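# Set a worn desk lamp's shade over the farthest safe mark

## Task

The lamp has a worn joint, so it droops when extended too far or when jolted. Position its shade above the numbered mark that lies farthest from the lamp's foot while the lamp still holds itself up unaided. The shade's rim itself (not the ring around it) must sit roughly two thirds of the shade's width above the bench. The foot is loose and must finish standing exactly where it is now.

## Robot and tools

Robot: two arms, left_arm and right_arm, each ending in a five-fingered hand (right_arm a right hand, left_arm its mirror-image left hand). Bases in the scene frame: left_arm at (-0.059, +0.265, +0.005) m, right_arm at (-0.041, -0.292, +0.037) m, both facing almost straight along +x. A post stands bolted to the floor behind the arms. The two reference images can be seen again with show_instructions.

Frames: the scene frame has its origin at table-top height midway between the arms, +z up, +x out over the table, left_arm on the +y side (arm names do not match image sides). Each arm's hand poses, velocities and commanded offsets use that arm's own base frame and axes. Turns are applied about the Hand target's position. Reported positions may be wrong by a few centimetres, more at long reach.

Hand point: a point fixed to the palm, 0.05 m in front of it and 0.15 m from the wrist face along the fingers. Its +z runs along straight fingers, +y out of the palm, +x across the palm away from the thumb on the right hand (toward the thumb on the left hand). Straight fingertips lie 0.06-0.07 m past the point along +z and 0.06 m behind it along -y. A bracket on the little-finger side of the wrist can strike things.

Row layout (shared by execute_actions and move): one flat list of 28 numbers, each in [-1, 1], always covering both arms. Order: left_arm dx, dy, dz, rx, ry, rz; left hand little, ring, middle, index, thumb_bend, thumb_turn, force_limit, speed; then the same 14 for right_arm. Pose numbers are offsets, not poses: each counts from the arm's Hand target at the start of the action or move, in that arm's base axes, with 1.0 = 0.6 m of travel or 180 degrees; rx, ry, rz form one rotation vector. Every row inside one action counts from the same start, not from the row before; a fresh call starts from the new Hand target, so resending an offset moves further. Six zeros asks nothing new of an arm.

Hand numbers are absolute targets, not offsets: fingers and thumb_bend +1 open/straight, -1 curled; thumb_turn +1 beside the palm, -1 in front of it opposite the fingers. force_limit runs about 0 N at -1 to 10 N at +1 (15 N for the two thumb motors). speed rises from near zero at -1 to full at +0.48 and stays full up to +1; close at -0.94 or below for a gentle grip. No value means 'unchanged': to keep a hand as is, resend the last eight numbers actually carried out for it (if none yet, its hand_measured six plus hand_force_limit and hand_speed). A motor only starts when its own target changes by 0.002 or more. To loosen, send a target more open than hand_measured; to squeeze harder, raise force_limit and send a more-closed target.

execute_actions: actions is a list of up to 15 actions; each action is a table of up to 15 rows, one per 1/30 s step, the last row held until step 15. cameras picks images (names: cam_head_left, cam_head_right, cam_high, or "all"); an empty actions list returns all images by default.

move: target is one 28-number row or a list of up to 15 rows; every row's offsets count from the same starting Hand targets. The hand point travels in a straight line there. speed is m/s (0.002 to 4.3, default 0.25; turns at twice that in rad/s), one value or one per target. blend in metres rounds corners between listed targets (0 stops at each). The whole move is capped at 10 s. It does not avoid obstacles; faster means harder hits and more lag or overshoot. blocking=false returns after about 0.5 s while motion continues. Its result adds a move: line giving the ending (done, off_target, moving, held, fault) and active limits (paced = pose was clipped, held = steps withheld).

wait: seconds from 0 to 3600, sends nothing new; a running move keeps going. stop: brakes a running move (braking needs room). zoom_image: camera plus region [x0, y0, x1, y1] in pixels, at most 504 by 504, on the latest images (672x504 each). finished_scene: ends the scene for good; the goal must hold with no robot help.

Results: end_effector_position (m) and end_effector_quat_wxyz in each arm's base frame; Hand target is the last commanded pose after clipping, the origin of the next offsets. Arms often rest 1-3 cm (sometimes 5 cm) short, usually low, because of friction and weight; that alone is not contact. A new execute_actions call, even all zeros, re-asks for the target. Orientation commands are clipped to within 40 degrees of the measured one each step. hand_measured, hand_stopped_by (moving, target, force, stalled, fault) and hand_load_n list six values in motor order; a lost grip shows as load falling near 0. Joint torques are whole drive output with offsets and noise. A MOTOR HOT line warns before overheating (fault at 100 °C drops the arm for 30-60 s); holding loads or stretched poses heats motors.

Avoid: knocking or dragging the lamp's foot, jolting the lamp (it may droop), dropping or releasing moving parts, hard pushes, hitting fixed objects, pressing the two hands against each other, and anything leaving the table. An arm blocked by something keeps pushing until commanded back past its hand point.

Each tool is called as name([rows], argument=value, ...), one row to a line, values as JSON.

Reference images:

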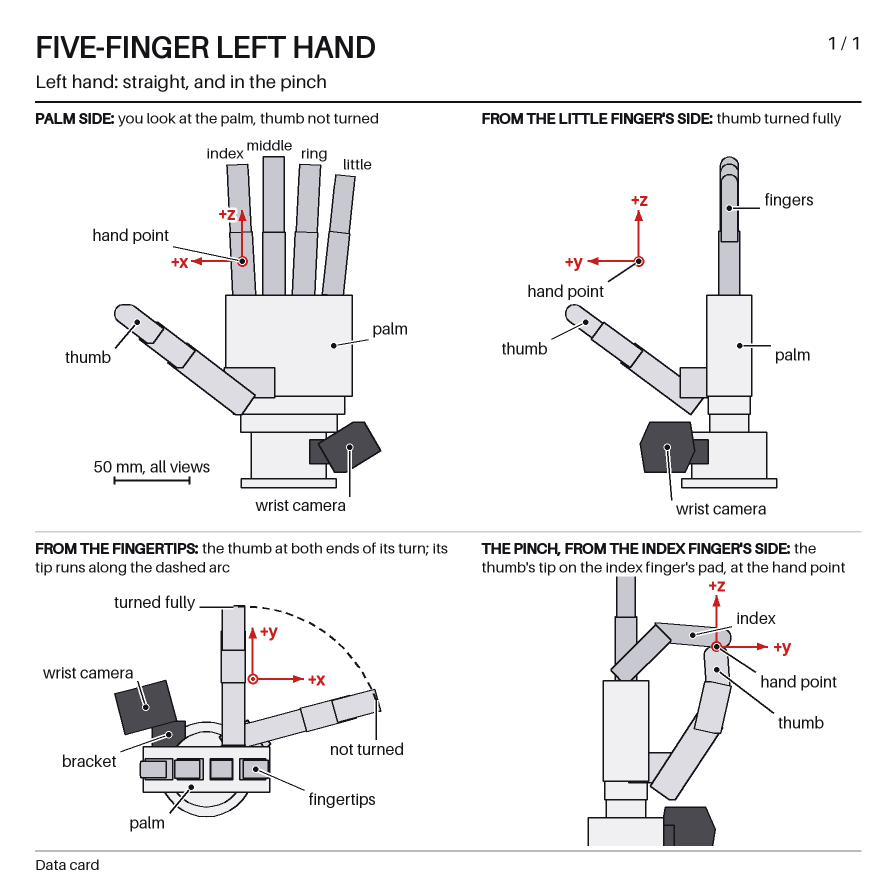

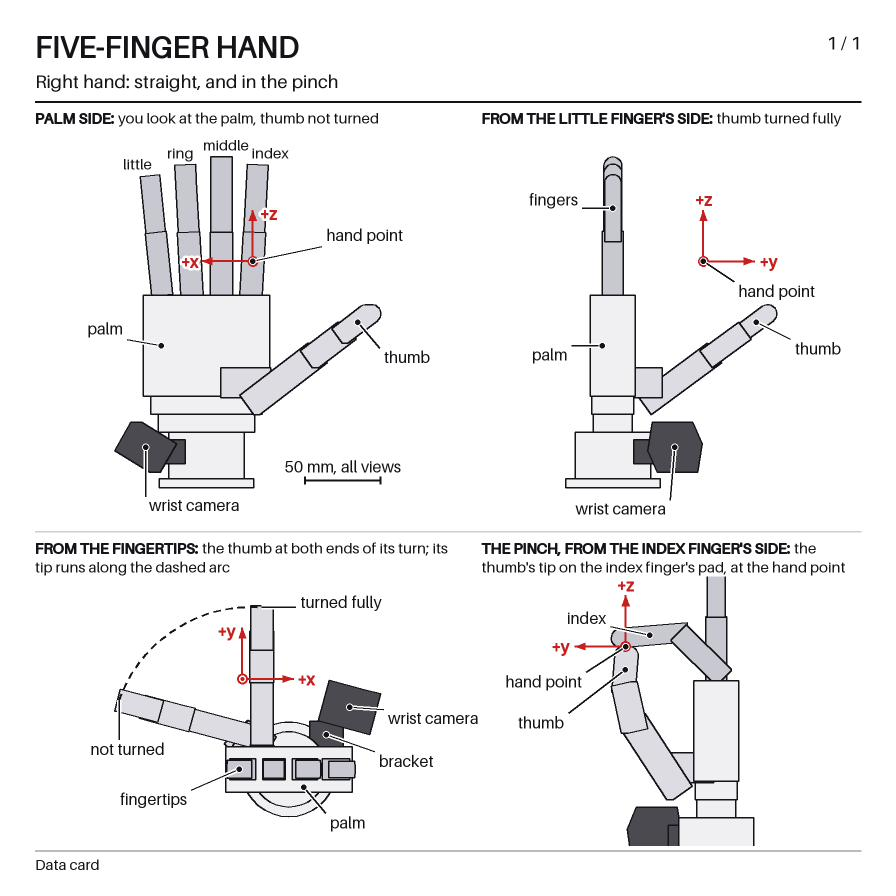

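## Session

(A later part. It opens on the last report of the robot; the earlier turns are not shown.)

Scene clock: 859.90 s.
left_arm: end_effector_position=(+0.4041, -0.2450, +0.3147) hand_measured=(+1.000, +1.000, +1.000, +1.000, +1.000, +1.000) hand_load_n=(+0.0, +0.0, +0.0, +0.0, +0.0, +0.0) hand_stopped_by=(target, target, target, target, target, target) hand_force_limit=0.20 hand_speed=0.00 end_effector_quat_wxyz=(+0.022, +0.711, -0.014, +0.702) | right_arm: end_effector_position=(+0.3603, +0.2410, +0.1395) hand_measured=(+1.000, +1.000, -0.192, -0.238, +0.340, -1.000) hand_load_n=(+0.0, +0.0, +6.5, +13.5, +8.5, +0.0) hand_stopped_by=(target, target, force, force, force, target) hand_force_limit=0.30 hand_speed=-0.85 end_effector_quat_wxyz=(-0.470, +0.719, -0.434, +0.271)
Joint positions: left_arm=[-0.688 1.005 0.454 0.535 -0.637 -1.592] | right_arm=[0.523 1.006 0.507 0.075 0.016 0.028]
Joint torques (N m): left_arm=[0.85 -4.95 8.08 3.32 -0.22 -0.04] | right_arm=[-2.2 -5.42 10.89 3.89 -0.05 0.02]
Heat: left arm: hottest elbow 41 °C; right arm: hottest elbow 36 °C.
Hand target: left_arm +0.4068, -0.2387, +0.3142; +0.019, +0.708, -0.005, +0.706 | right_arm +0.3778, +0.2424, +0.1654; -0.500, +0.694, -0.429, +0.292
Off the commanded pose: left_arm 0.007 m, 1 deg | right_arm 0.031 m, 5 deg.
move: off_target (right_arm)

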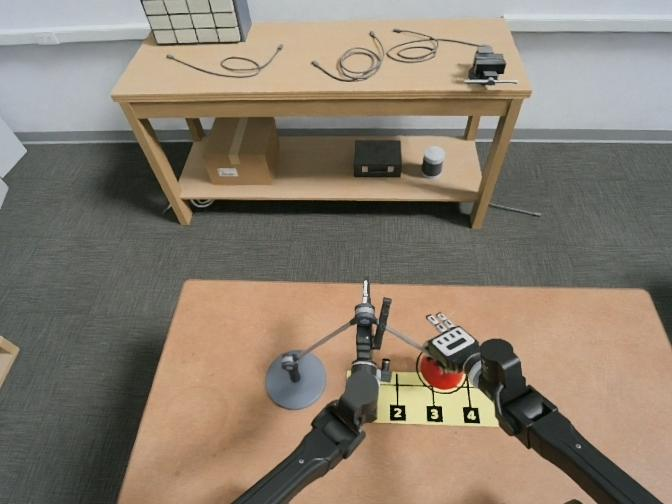

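move([
  [0.0,0.0,0.0,0,0,0,1,1,1,1,1,1,0.2,0.0,-0.03,0.01,-0.015,0,0,0,1,1,-0.4,-0.4,-0.2,-1,0.3,-0.85],
], speed=0.02, cameras=["cam_head_left","cam_high"])

zoom_image(camera="cam_head_left", region=[400, 330, 490, 420])

zoom_image(camera="cam_high", region=[370, 310, 490, 430])

Scene clock: 861.53 s.
left_arm: end_effector_position=(+0.4041, -0.2451, +0.3145) hand_measured=(+1.000, +1.000, +1.000, +1.000, +1.000, +1.000) hand_load_n=(+0.0, +0.0, +0.0, +0.0, +0.0, +0.0) hand_stopped_by=(target, target, target, target, target, target) hand_force_limit=0.20 hand_speed=0.00 end_effector_quat_wxyz=(+0.022, +0.711, -0.014, +0.702) | right_arm: end_effector_position=(+0.3600, +0.2410, +0.1381) hand_measured=(+1.000, +1.000, -0.192, -0.238, +0.340, -1.000) hand_load_n=(+0.0, +0.0, +5.0, +13.0, +10.0, +1.0) hand_stopped_by=(target, target, force, force, force, target) hand_force_limit=0.30 hand_speed=-0.85 end_effector_quat_wxyz=(-0.475, +0.708, -0.439, +0.285)
Joint positions: left_arm=[-0.688 1.005 0.454 0.535 -0.637 -1.592] | right_arm=[0.542 1.001 0.484 0.119 0.062 0.04]
Joint torques (N m): left_arm=[-0.09 -4.42 8.34 3.19 -0.21 -0.09] | right_arm=[0.56 -5.77 9.26 2.89 0.04 0.04]
Heat: left arm: hottest elbow 41 °C; right arm: hottest elbow 36 °C.
Hand target: left_arm +0.4069, -0.2388, +0.3140; +0.019, +0.708, -0.005, +0.706 | right_arm +0.3599, +0.2485, +0.1565; -0.500, +0.694, -0.429, +0.292
Off the commanded pose: left_arm 0.007 m, 1 deg | right_arm 0.020 m, 4 deg.
move: off_target (right_arm)

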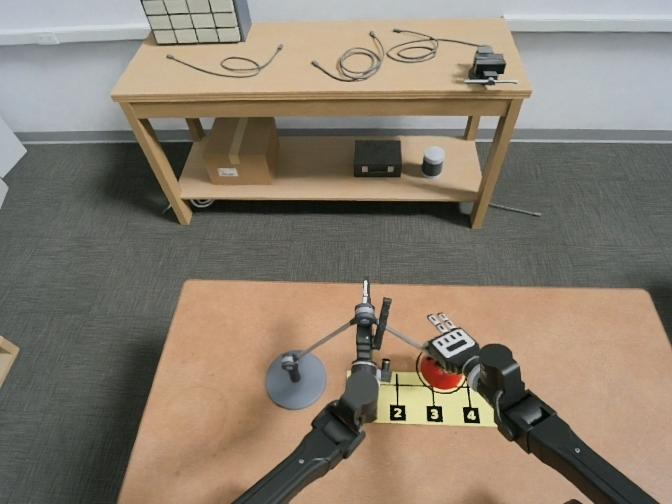

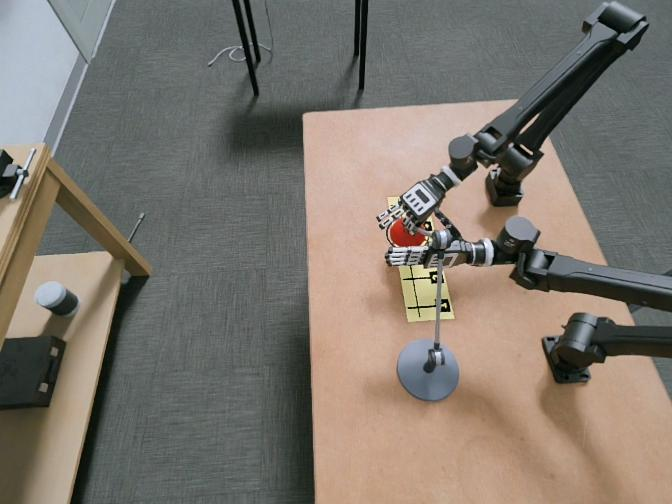

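Scaled by 5.600 from the camera's image (finer frame: 960x720).

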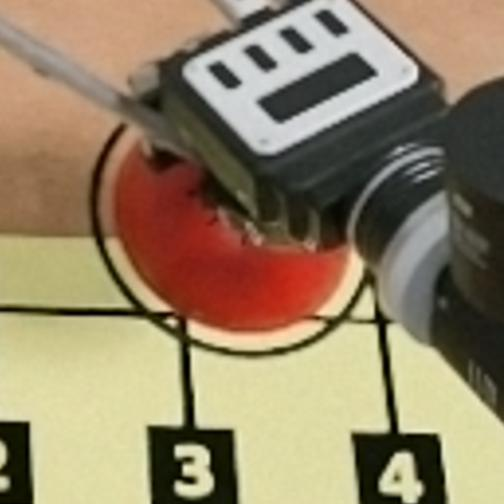

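Scaled by 4.200 from the camera's image (finer frame: 960x720).

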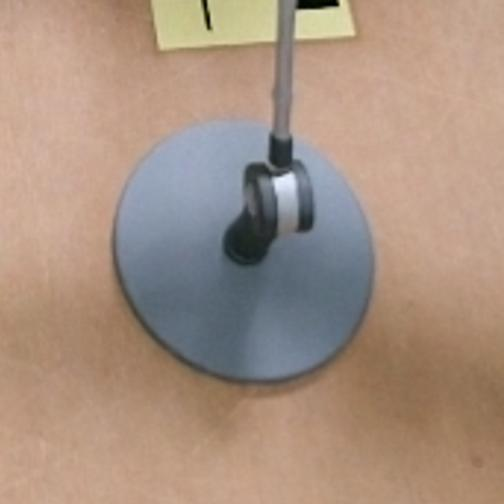

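move([
  [0.0,0.0,-0.03,0,0,0,1,1,1,1,1,1,0.2,0.0,0,0,0,0,0,0,1,1,-0.4,-0.4,-0.2,-1,0.3,-0.85],
], speed=0.02, cameras=["cam_head_left","cam_high"])

zoom_image(camera="cam_head_left", region=[330, 270, 480, 420])

Scene clock: 863.20 s.
left_arm: end_effector_position=(+0.4050, -0.2423, +0.3032) hand_measured=(+1.000, +1.000, +1.000, +1.000, +1.000, +1.000) hand_load_n=(+0.0, +0.0, +0.0, +0.0, +0.0, +0.0) hand_stopped_by=(target, target, target, target, target, target) hand_force_limit=0.20 hand_speed=0.00 end_effector_quat_wxyz=(+0.023, +0.707, -0.007, +0.707) | right_arm: end_effector_position=(+0.3600, +0.2410, +0.1381) hand_measured=(+1.000, +1.000, -0.192, -0.238, +0.340, -1.000) hand_load_n=(+0.0, +0.0, +5.5, +12.5, +9.5, +1.0) hand_stopped_by=(target, target, force, force, force, target) hand_force_limit=0.30 hand_speed=-0.85 end_effector_quat_wxyz=(-0.475, +0.708, -0.439, +0.285)
Joint positions: left_arm=[-0.683 1.044 0.427 0.619 -0.64 -1.592] | right_arm=[0.542 1.001 0.484 0.119 0.062 0.04]
Joint torques (N m): left_arm=[-0.73 -3.84 7.69 2.92 -0.04 -0.05] | right_arm=[0.15 -6.36 9.24 3.04 0.05 0.12]
Heat: left arm: hottest elbow 41 °C; right arm: hottest elbow 36 °C.
Hand target: left_arm +0.4068, -0.2388, +0.2960; +0.019, +0.708, -0.005, +0.706 | right_arm +0.3599, +0.2485, +0.1565; -0.500, +0.694, -0.429, +0.292
Off the commanded pose: left_arm 0.008 m, 1 deg | right_arm 0.020 m, 4 deg.
move: done

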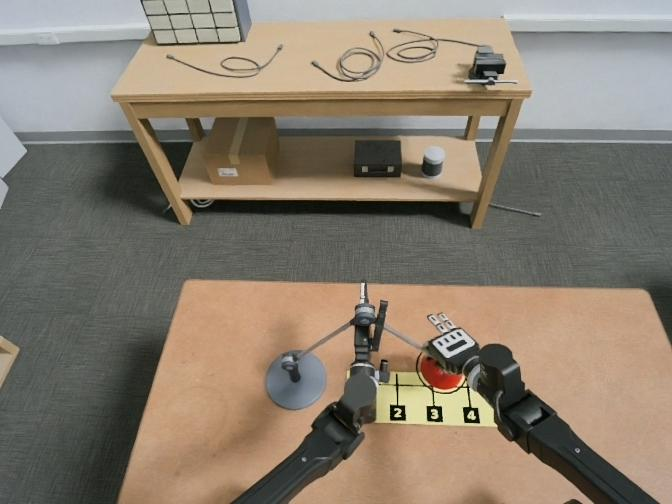

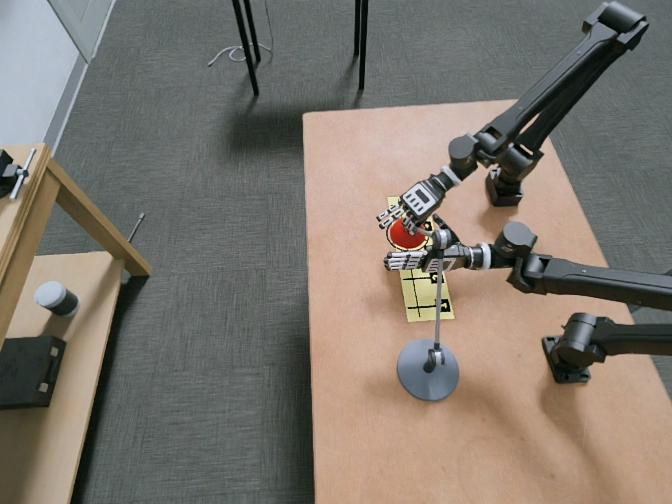

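Scaled by 3.360 from the camera's image (finer frame: 960x720).

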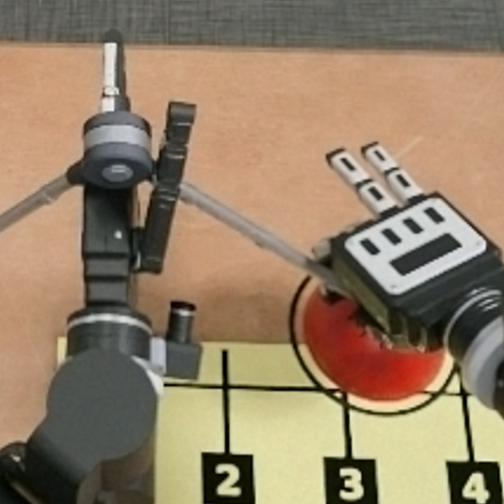

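move([
  [0.0,0.0,0.0,0,0,0,1,1,1,1,1,1,0.2,0.0,0,0,-0.02,0,0,0,1,1,-0.4,-0.4,-0.2,-1,0.3,-0.85],
], speed=0.02, cameras=["cam_head_left"])

zoom_image(camera="cam_head_left", region=[400, 330, 490, 420])

Scene clock: 864.40 s.
left_arm: end_effector_position=(+0.4050, -0.2423, +0.3032) hand_measured=(+1.000, +1.000, +1.000, +1.000, +1.000, +1.000) hand_load_n=(+0.0, +0.0, +0.0, +0.0, +0.0, +0.0) hand_stopped_by=(target, target, target, target, target, target) hand_force_limit=0.20 hand_speed=0.00 end_effector_quat_wxyz=(+0.023, +0.707, -0.007, +0.707) | right_arm: end_effector_position=(+0.3594, +0.2420, +0.1371) hand_measured=(+1.000, +1.000, -0.192, -0.238, +0.340, -1.000) hand_load_n=(+0.0, +0.0, +2.0, +7.0, +7.0, +4.5) hand_stopped_by=(target, target, force, force, force, target) hand_force_limit=0.30 hand_speed=-0.85 end_effector_quat_wxyz=(-0.485, +0.700, -0.437, +0.288)
Joint positions: left_arm=[-0.683 1.044 0.427 0.619 -0.64 -1.592] | right_arm=[0.544 1.001 0.462 0.167 0.063 0.047]
Joint torques (N m): left_arm=[-0.26 -3.9 7.75 3.03 -0.04 -0.03] | right_arm=[0.44 -4.19 9.07 3.12 0.07 0.11]
Heat: left arm: hottest elbow 41 °C; right arm: hottest elbow 36 °C.
Hand target: left_arm +0.4068, -0.2388, +0.2960; +0.019, +0.708, -0.005, +0.706 | right_arm +0.3598, +0.2485, +0.1443; -0.500, +0.694, -0.429, +0.292
Off the commanded pose: left_arm 0.008 m, 1 deg | right_arm 0.010 m, 2 deg.
move: done

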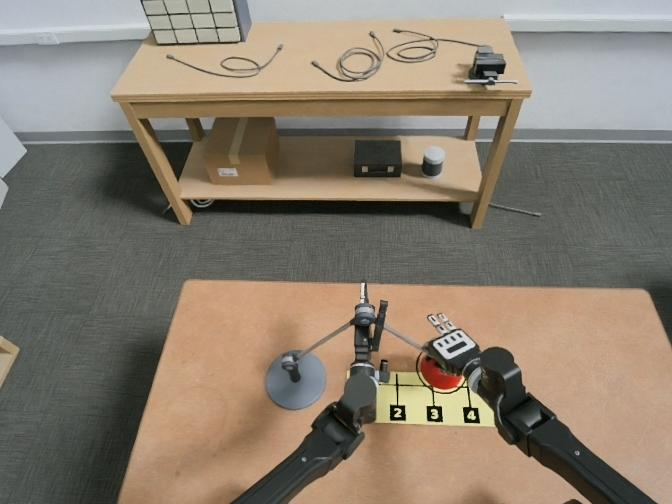

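Scaled by 5.600 from the camera's image (finer frame: 960x720).

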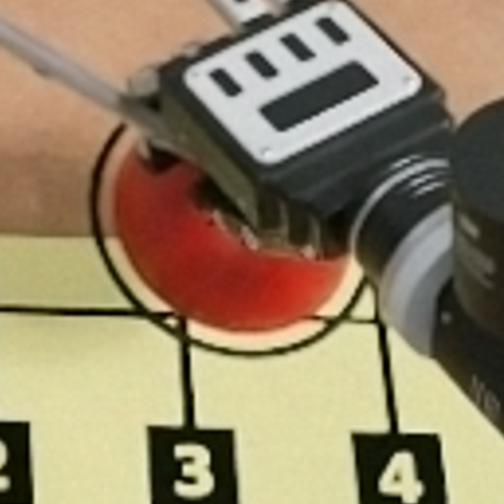

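move([
  [0.0,0.0,0.0,0,0,0,1,1,1,1,1,1,0.2,0.0,-0.04,0.015,0.01,0,0,0,1,1,-0.4,-0.4,-0.2,-1,0.3,-0.85],
], speed=0.015, cameras=["cam_head_left","cam_high"])

zoom_image(camera="cam_head_left", region=[400, 330, 490, 420])

zoom_image(camera="cam_high", region=[370, 310, 490, 430])

Scene clock: 867.17 s.
left_arm: end_effector_position=(+0.4050, -0.2423, +0.3032) hand_measured=(+1.000, +1.000, +1.000, +1.000, +1.000, +1.000) hand_load_n=(+0.0, +0.0, +0.0, +0.0, +0.0, +0.0) hand_stopped_by=(target, target, target, target, target, target) hand_force_limit=0.20 hand_speed=0.00 end_effector_quat_wxyz=(+0.023, +0.707, -0.007, +0.707) | right_arm: end_effector_position=(+0.3448, +0.2444, +0.1377) hand_measured=(+1.000, +1.000, -0.192, -0.238, +0.340, -1.000) hand_load_n=(+0.0, +0.0, +1.0, +5.5, +7.5, +4.5) hand_stopped_by=(target, target, force, force, force, target) hand_force_limit=0.30 hand_speed=-0.85 end_effector_quat_wxyz=(-0.481, +0.694, -0.446, +0.298)
Joint positions: left_arm=[-0.683 1.044 0.427 0.619 -0.64 -1.592] | right_arm=[0.604 0.955 0.439 0.144 0.149 0.074]
Joint torques (N m): left_arm=[-0.32 -4.84 7.69 2.77 -0.05 0.01] | right_arm=[2.2 -5.19 9.66 1.83 -0.45 -0.02]
Heat: left arm: hottest elbow 41 °C; right arm: hottest elbow 36 °C.
Hand target: left_arm +0.4068, -0.2388, +0.2960; +0.019, +0.708, -0.005, +0.706 | right_arm +0.3358, +0.2575, +0.1504; -0.500, +0.694, -0.429, +0.292
Off the commanded pose: left_arm 0.008 m, 1 deg | right_arm 0.020 m, 3 deg.
move: off_target (right_arm)

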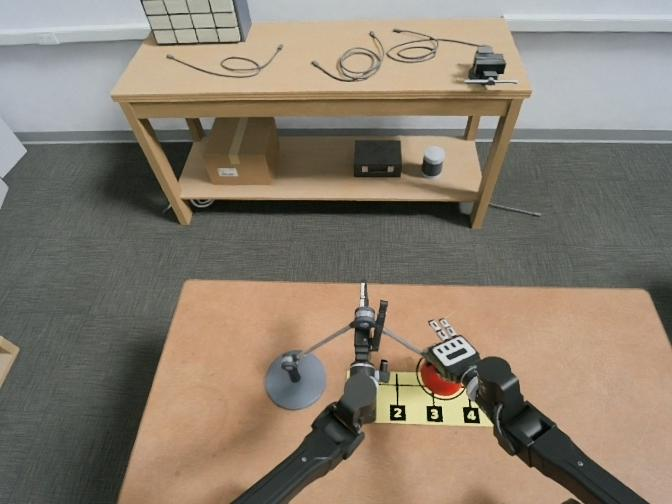

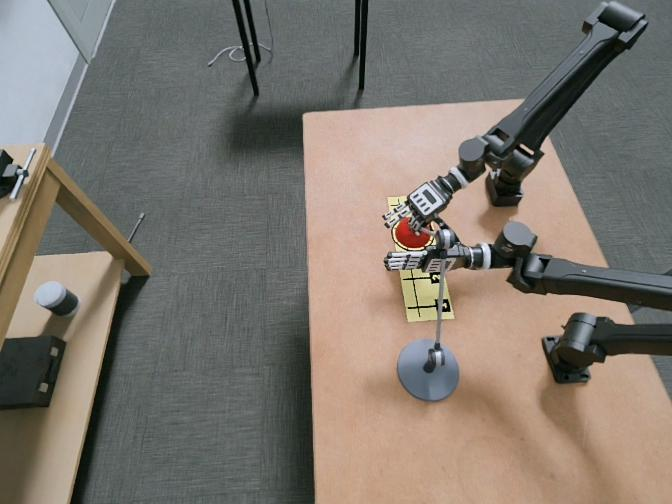

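Scaled by 5.600 from the camera's image (finer frame: 960x720).

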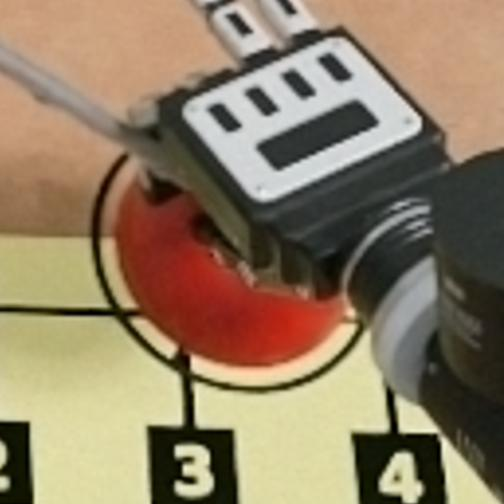

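Scaled by 4.200 from the camera's image (finer frame: 960x720).

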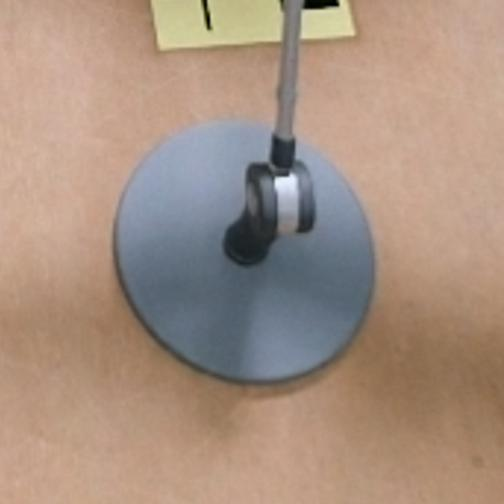

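move([
  [0.0,0.0,0.0,0,0,0,1,1,1,1,1,1,0.2,0.0,0.0,0.02,0.0,0,0,0,1,1,-0.4,-0.4,-0.2,-1,0.3,-0.85],
], speed=0.015, cameras=["cam_head_left","cam_high"])

zoom_image(camera="cam_head_left", region=[400, 330, 490, 420])

zoom_image(camera="cam_high", region=[370, 310, 490, 430])

Scene clock: 868.73 s.
left_arm: end_effector_position=(+0.4050, -0.2423, +0.3032) hand_measured=(+1.000, +1.000, +1.000, +1.000, +1.000, +1.000) hand_load_n=(+0.0, +0.0, +0.0, +0.0, +0.0, +0.0) hand_stopped_by=(target, target, target, target, target, target) hand_force_limit=0.20 hand_speed=0.00 end_effector_quat_wxyz=(+0.023, +0.707, -0.007, +0.707) | right_arm: end_effector_position=(+0.3434, +0.2470, +0.1381) hand_measured=(+1.000, +1.000, -0.192, -0.238, +0.340, -1.000) hand_load_n=(+0.0, +0.0, +0.0, +2.0, +6.0, +3.5) hand_stopped_by=(target, target, force, force, force, target) hand_force_limit=0.30 hand_speed=-0.85 end_effector_quat_wxyz=(-0.478, +0.689, -0.452, +0.305)
Joint positions: left_arm=[-0.683 1.044 0.427 0.619 -0.64 -1.592] | right_arm=[0.629 0.955 0.439 0.144 0.193 0.088]
Joint torques (N m): left_arm=[0.21 -3.84 7.73 2.95 -0.09 -0.04] | right_arm=[1.96 -3.84 10.59 2.3 -0.74 0.03]
Heat: left arm: hottest elbow 41 °C; right arm: hottest elbow 36 °C.
Hand target: left_arm +0.4068, -0.2388, +0.2960; +0.019, +0.708, -0.005, +0.706 | right_arm +0.3358, +0.2696, +0.1504; -0.500, +0.694, -0.429, +0.292
Off the commanded pose: left_arm 0.008 m, 1 deg | right_arm 0.027 m, 4 deg.
move: off_target (right_arm)

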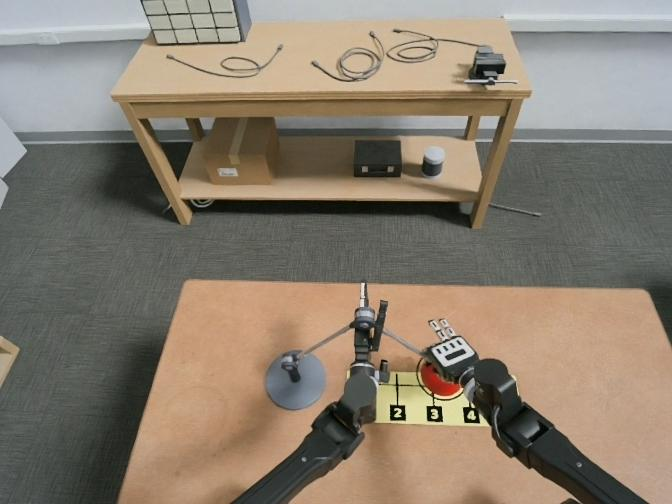

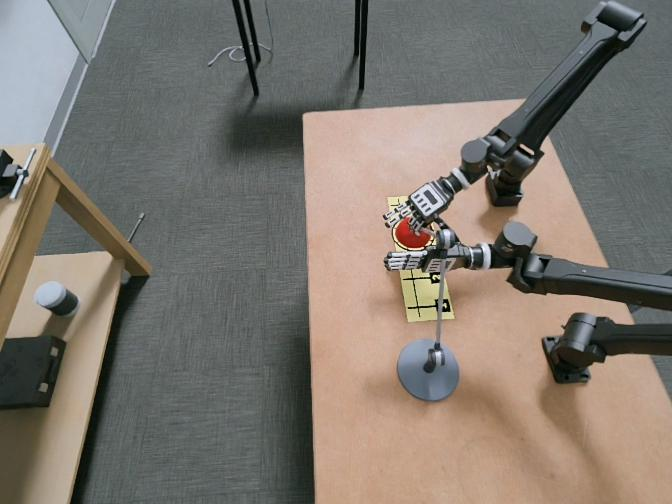

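Scaled by 5.600 from the camera's image (finer frame: 960x720).

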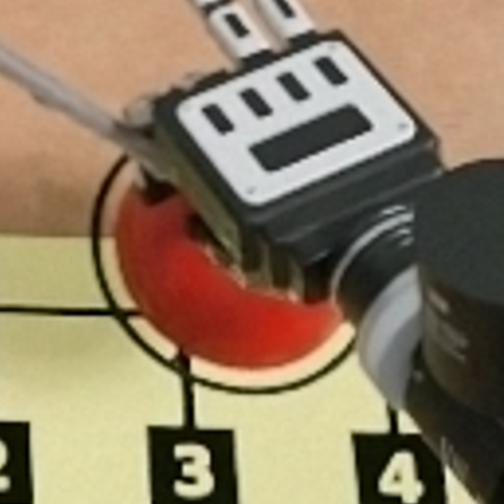

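Scaled by 4.200 from the camera's image (finer frame: 960x720).

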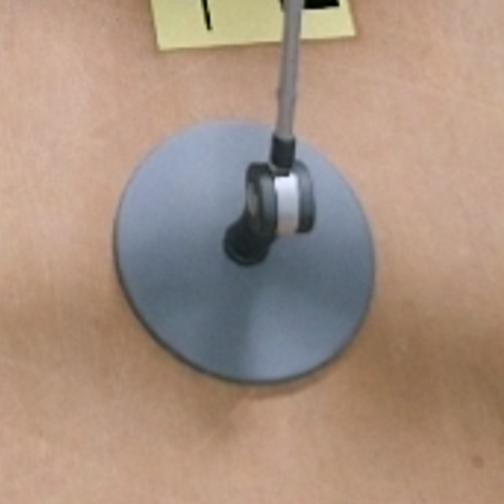

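move([
  [0.0,0.0,0.0,0,0,0,1,1,1,1,1,1,0.2,0.0,0.0,0.02,0.0,0,0,0,1,1,-0.4,-0.4,-0.2,-1,0.3,-0.85],
], speed=0.015, cameras=["cam_head_left","cam_high"])

zoom_image(camera="cam_head_left", region=[400, 330, 490, 420])

zoom_image(camera="cam_high", region=[370, 310, 490, 430])

Scene clock: 870.30 s.
left_arm: end_effector_position=(+0.4050, -0.2423, +0.3038) hand_measured=(+1.000, +1.000, +1.000, +1.000, +1.000, +1.000) hand_load_n=(+0.0, +0.0, +0.0, +0.0, +0.0, -0.5) hand_stopped_by=(target, target, target, target, target, target) hand_force_limit=0.20 hand_speed=0.00 end_effector_quat_wxyz=(+0.024, +0.706, -0.007, +0.708) | right_arm: end_effector_position=(+0.3346, +0.2623, +0.1380) hand_measured=(+1.000, +1.000, -0.192, -0.238, +0.338, -1.000) hand_load_n=(+0.0, -0.5, +0.0, +0.5, +1.0, +1.5) hand_stopped_by=(target, target, force, force, force, target) hand_force_limit=0.30 hand_speed=-0.85 end_effector_quat_wxyz=(-0.485, +0.691, -0.447, +0.297)
Joint positions: left_arm=[-0.683 1.044 0.427 0.622 -0.64 -1.592] | right_arm=[0.678 0.964 0.439 0.155 0.215 0.108]
Joint torques (N m): left_arm=[-0.5 -4.31 7.72 2.96 -0.06 -0.04] | right_arm=[1.79 -2.08 12.05 2.06 -0.29 -0.04]
Heat: left arm: hottest elbow 40 °C; right arm: hottest elbow 36 °C.
Hand target: left_arm +0.4068, -0.2388, +0.2959; +0.019, +0.708, -0.005, +0.706 | right_arm +0.3358, +0.2814, +0.1504; -0.500, +0.694, -0.429, +0.292
Off the commanded pose: left_arm 0.009 m, 1 deg | right_arm 0.023 m, 3 deg.
move: off_target (right_arm)

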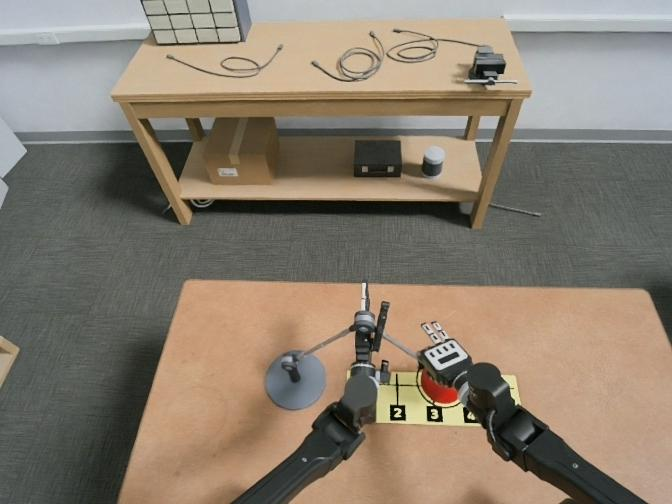

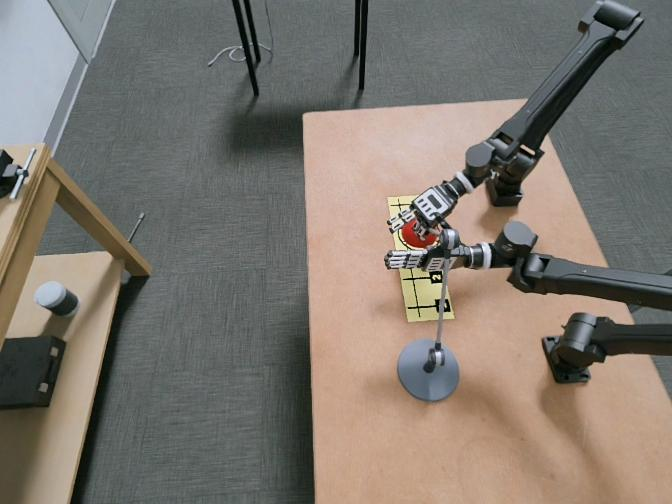

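Scaled by 5.600 from the camera's image (finer frame: 960x720).

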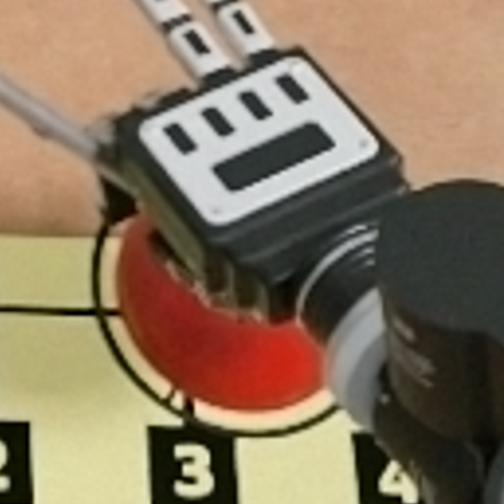

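Scaled by 4.200 from the camera's image (finer frame: 960x720).

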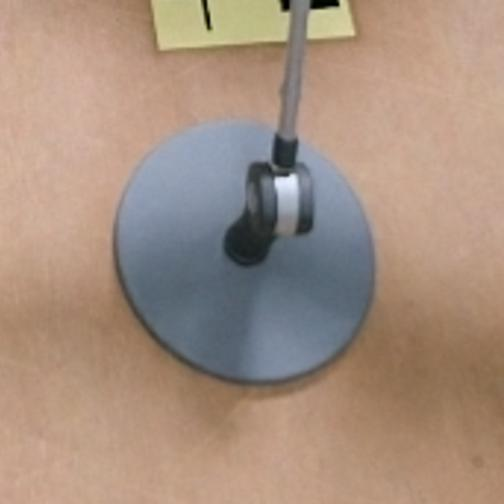

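move([
  [0.0,0.0,0.0,0,0,0,1,1,1,1,1,1,0.2,0.0,0.0,-0.035,-0.02,0,0,0,1,1,-0.1,-0.1,0.45,-1,0.3,-0.85],
], speed=0.03, cameras=["cam_head_left","cam_high"])

zoom_image(camera="cam_head_left", region=[400, 330, 490, 420])

zoom_image(camera="cam_high", region=[360, 160, 480, 280])

Scene clock: 871.83 s.
left_arm: end_effector_position=(+0.4049, -0.2422, +0.3046) hand_measured=(+1.000, +1.000, +1.000, +1.000, +1.000, +1.000) hand_load_n=(+0.0, +0.0, +0.0, +0.0, +0.0, -0.5) hand_stopped_by=(target, target, target, target, target, target) hand_force_limit=0.20 hand_speed=0.00 end_effector_quat_wxyz=(+0.025, +0.705, -0.006, +0.709) | right_arm: end_effector_position=(+0.3352, +0.2670, +0.1435) hand_measured=(+1.000, +1.000, -0.100, -0.100, +0.450, -1.000) hand_load_n=(+0.0, +0.0, +0.5, +0.0, +0.0, +0.0) hand_stopped_by=(target, target, target, target, target, target) hand_force_limit=0.30 hand_speed=-0.85 end_effector_quat_wxyz=(-0.501, +0.695, -0.428, +0.287)
Joint positions: left_arm=[-0.683 1.044 0.427 0.625 -0.64 -1.592] | right_arm=[0.66 0.964 0.439 0.181 0.152 0.085]
Joint torques (N m): left_arm=[-0.32 -3.9 7.91 2.85 -0.11 0.01] | right_arm=[-1.32 -3.72 7.99 2.39 -0.13 -0.1]
Heat: left arm: hottest elbow 40 °C; right arm: hottest elbow 36 °C.
Hand target: left_arm +0.4068, -0.2388, +0.2960; +0.019, +0.708, -0.005, +0.706 | right_arm +0.3358, +0.2606, +0.1385; -0.500, +0.694, -0.429, +0.292
Off the commanded pose: left_arm 0.009 m, 1 deg | right_arm 0.008 m, 1 deg.
move: done

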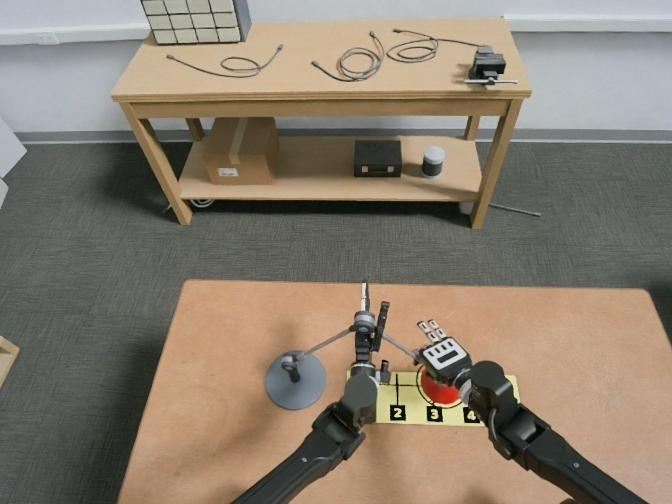

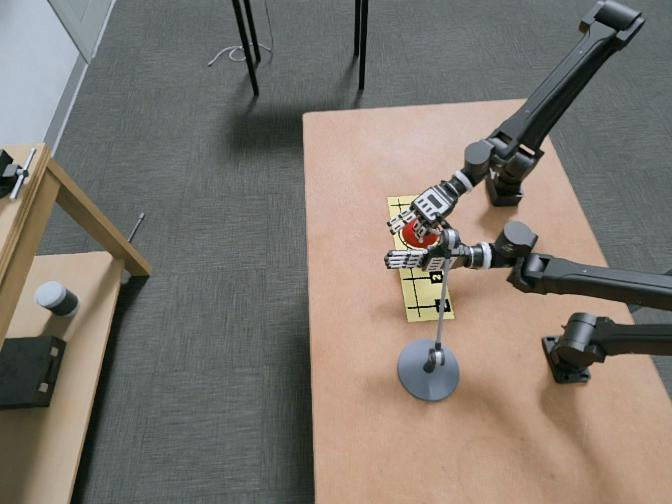

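Scaled by 5.600 from the camera's image (finer frame: 960x720).

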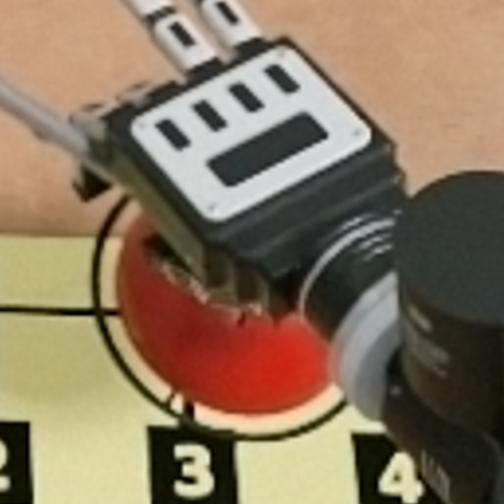

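Scaled by 4.200 from the camera's image (finer frame: 960x720).

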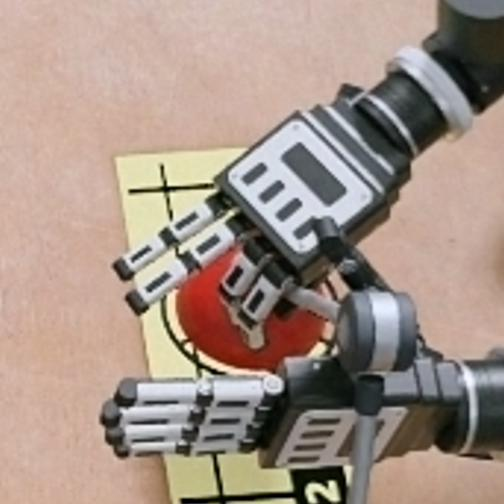

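move([
  [0.0,0.0,0.0,0,0,0,1,1,1,1,1,1,0.2,0.0,0.0,0.0,0.0,0,0,0,1,1,0.4,0.4,1,-1,0.3,-0.7],
  [0.0,0.0,0.0,0,0,0,1,1,1,1,1,1,0.2,0.0,0.0,-0.055,0.0,0,0,0,1,1,0.4,0.4,1,-1,0.3,-0.7],
], speed=0.03, cameras=["cam_head_left","cam_high"])

zoom_image(camera="cam_head_left", region=[400, 330, 490, 420])

zoom_image(camera="cam_high", region=[360, 160, 480, 280])

Scene clock: 876.27 s.
left_arm: end_effector_position=(+0.4049, -0.2422, +0.3046) hand_measured=(+1.000, +1.000, +1.000, +1.000, +1.000, +1.000) hand_load_n=(+0.0, +0.0, +0.0, +0.0, +0.0, -0.5) hand_stopped_by=(target, target, target, target, target, target) hand_force_limit=0.20 hand_speed=0.00 end_effector_quat_wxyz=(+0.025, +0.705, -0.006, +0.709) | right_arm: end_effector_position=(+0.3384, +0.2371, +0.1481) hand_measured=(+1.000, +1.000, +0.400, +0.400, +1.000, -1.000) hand_load_n=(-0.5, +0.0, +0.0, +0.0, +0.0, +0.5) hand_stopped_by=(target, target, target, target, target, target) hand_force_limit=0.30 hand_speed=-0.70 end_effector_quat_wxyz=(-0.511, +0.689, -0.424, +0.290)
Joint positions: left_arm=[-0.683 1.044 0.427 0.625 -0.64 -1.592] | right_arm=[0.552 0.895 0.401 0.179 0.046 0.052]
Joint torques (N m): left_arm=[0.21 -4.07 7.75 2.77 -0.07 -0.02] | right_arm=[-1.85 -3.66 8.09 1.35 -0.09 -0.06]
Heat: left arm: hottest elbow 40 °C; right arm: hottest elbow 36 °C.
Hand target: left_arm +0.4068, -0.2388, +0.2960; +0.019, +0.708, -0.005, +0.706 | right_arm +0.3358, +0.2276, +0.1385; -0.500, +0.694, -0.429, +0.292
Off the commanded pose: left_arm 0.009 m, 1 deg | right_arm 0.014 m, 2 deg.
move: off_target (right_arm)

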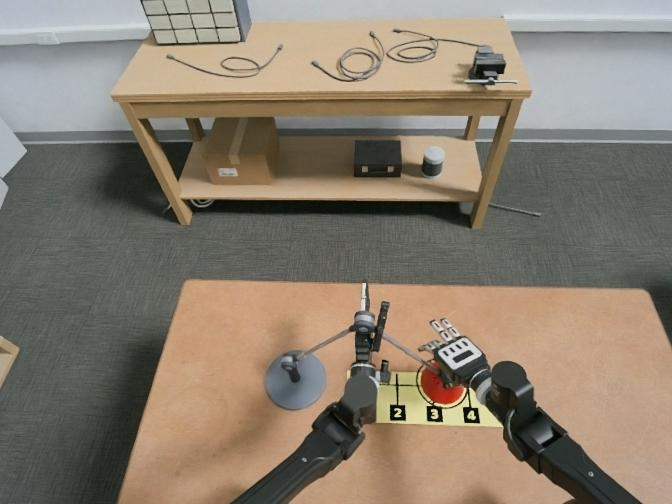

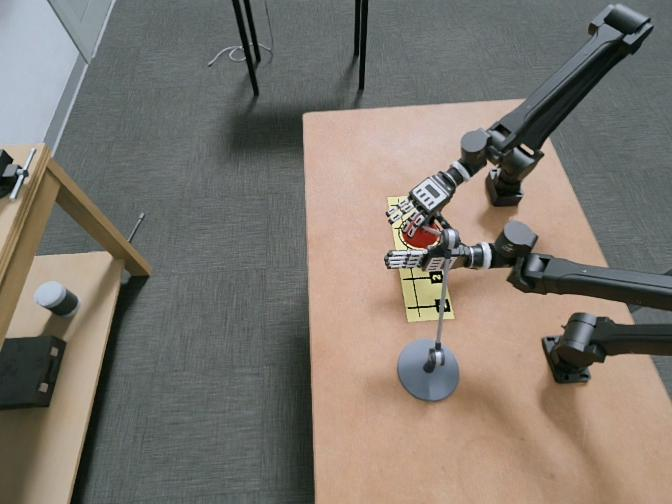

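Scaled by 5.600 from the camera's image (finer frame: 960x720).

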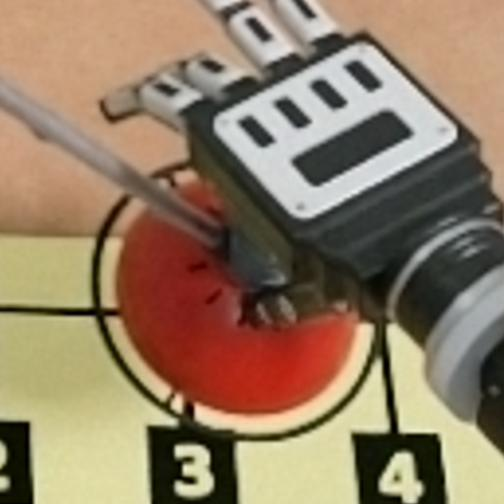

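Scaled by 4.200 from the camera's image (finer frame: 960x720).

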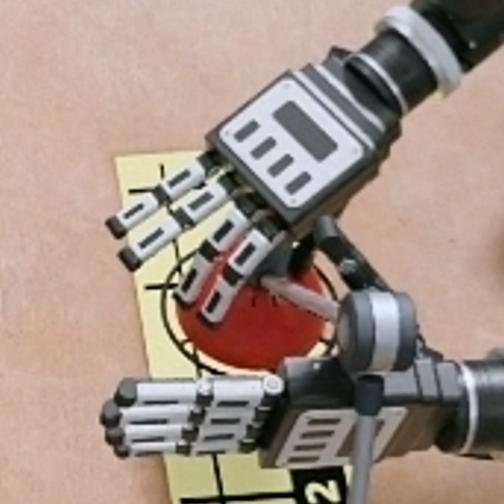

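zoom_image(camera="cam_head_left", region=[330, 270, 480, 420])

Scaled by 3.360 from the camera's image (finer frame: 960x720).

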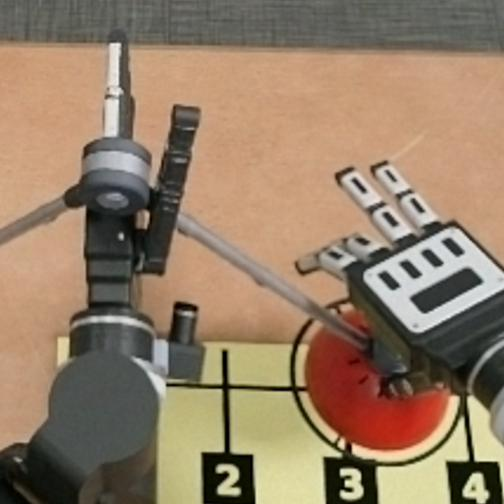

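move([
  [0.0,0.0,0.0,0,0,0,1,1,1,1,1,1,0.2,0.0,-0.012,-0.035,-0.012,0,0,0,1,1,0.4,0.4,1,-1,0.3,-0.7],
], speed=0.03, cameras=["cam_head_left","cam_high"])

zoom_image(camera="cam_head_left", region=[400, 330, 490, 420])

zoom_image(camera="cam_high", region=[360, 160, 480, 280])

Scene clock: 879.60 s.
left_arm: end_effector_position=(+0.4049, -0.2422, +0.3046) hand_measured=(+1.000, +1.000, +1.000, +1.000, +1.000, +1.000) hand_load_n=(+0.0, +0.0, +0.0, +0.0, +0.0, -0.5) hand_stopped_by=(target, target, target, target, target, target) hand_force_limit=0.20 hand_speed=0.00 end_effector_quat_wxyz=(+0.025, +0.705, -0.006, +0.709) | right_arm: end_effector_position=(+0.3314, +0.2144, +0.1387) hand_measured=(+1.000, +1.000, +0.400, +0.400, +1.000, -1.000) hand_load_n=(+0.0, +0.0, +0.0, +0.0, +0.0, +0.0) hand_stopped_by=(target, target, target, target, target, target) hand_force_limit=0.30 hand_speed=-0.70 end_effector_quat_wxyz=(-0.508, +0.691, -0.425, +0.290)
Joint positions: left_arm=[-0.683 1.044 0.427 0.625 -0.64 -1.592] | right_arm=[0.486 0.841 0.354 0.167 -0.014 0.028]
Joint torques (N m): left_arm=[-0.56 -4.54 7.82 2.74 -0.09 -0.03] | right_arm=[-1.73 -3.02 8.55 1.36 -0.11 -0.03]
Heat: left arm: hottest elbow 40 °C; right arm: hottest elbow 36 °C.
Hand target: left_arm +0.4068, -0.2388, +0.2960; +0.019, +0.708, -0.005, +0.706 | right_arm +0.3287, +0.2065, +0.1314; -0.500, +0.694, -0.429, +0.292
Off the commanded pose: left_arm 0.009 m, 1 deg | right_arm 0.011 m, 1 deg.
move: off_target (right_arm)

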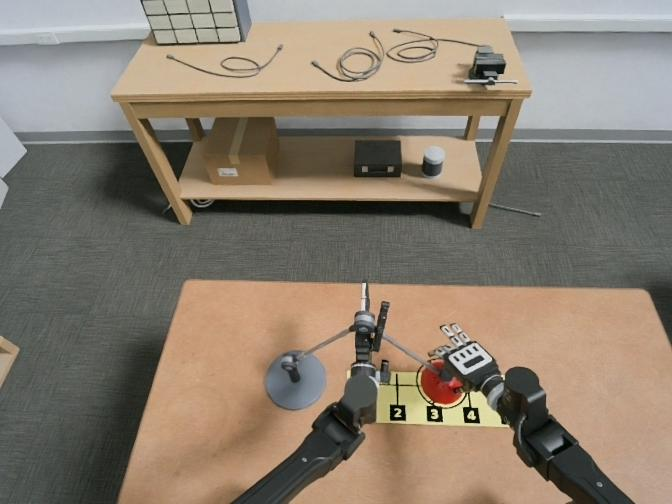

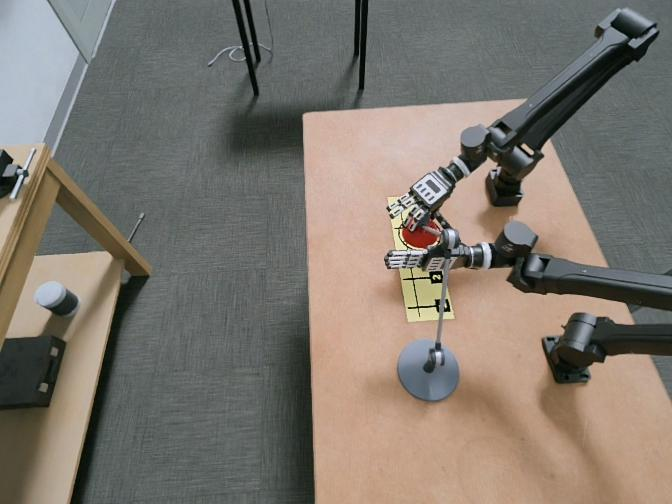

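Scaled by 5.600 from the camera's image (finer frame: 960x720).

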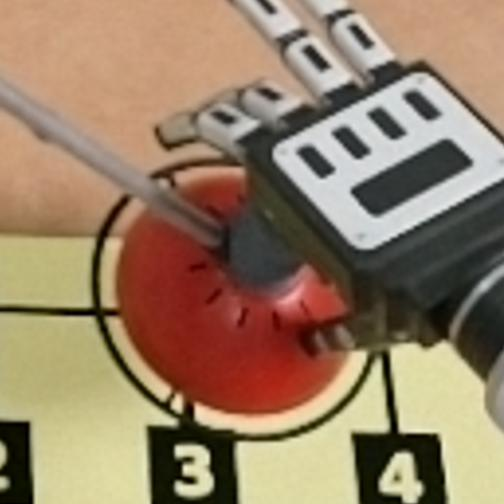

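Scaled by 4.200 from the camera's image (finer frame: 960x720).

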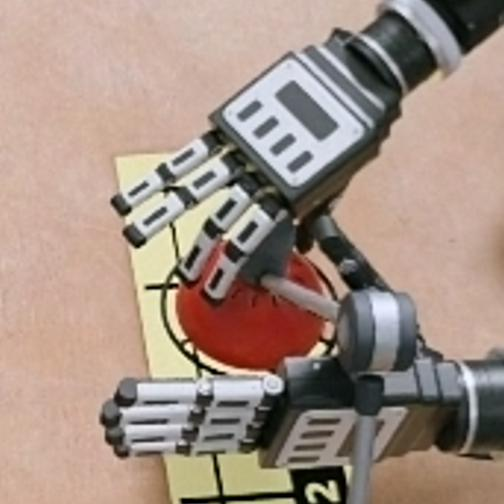

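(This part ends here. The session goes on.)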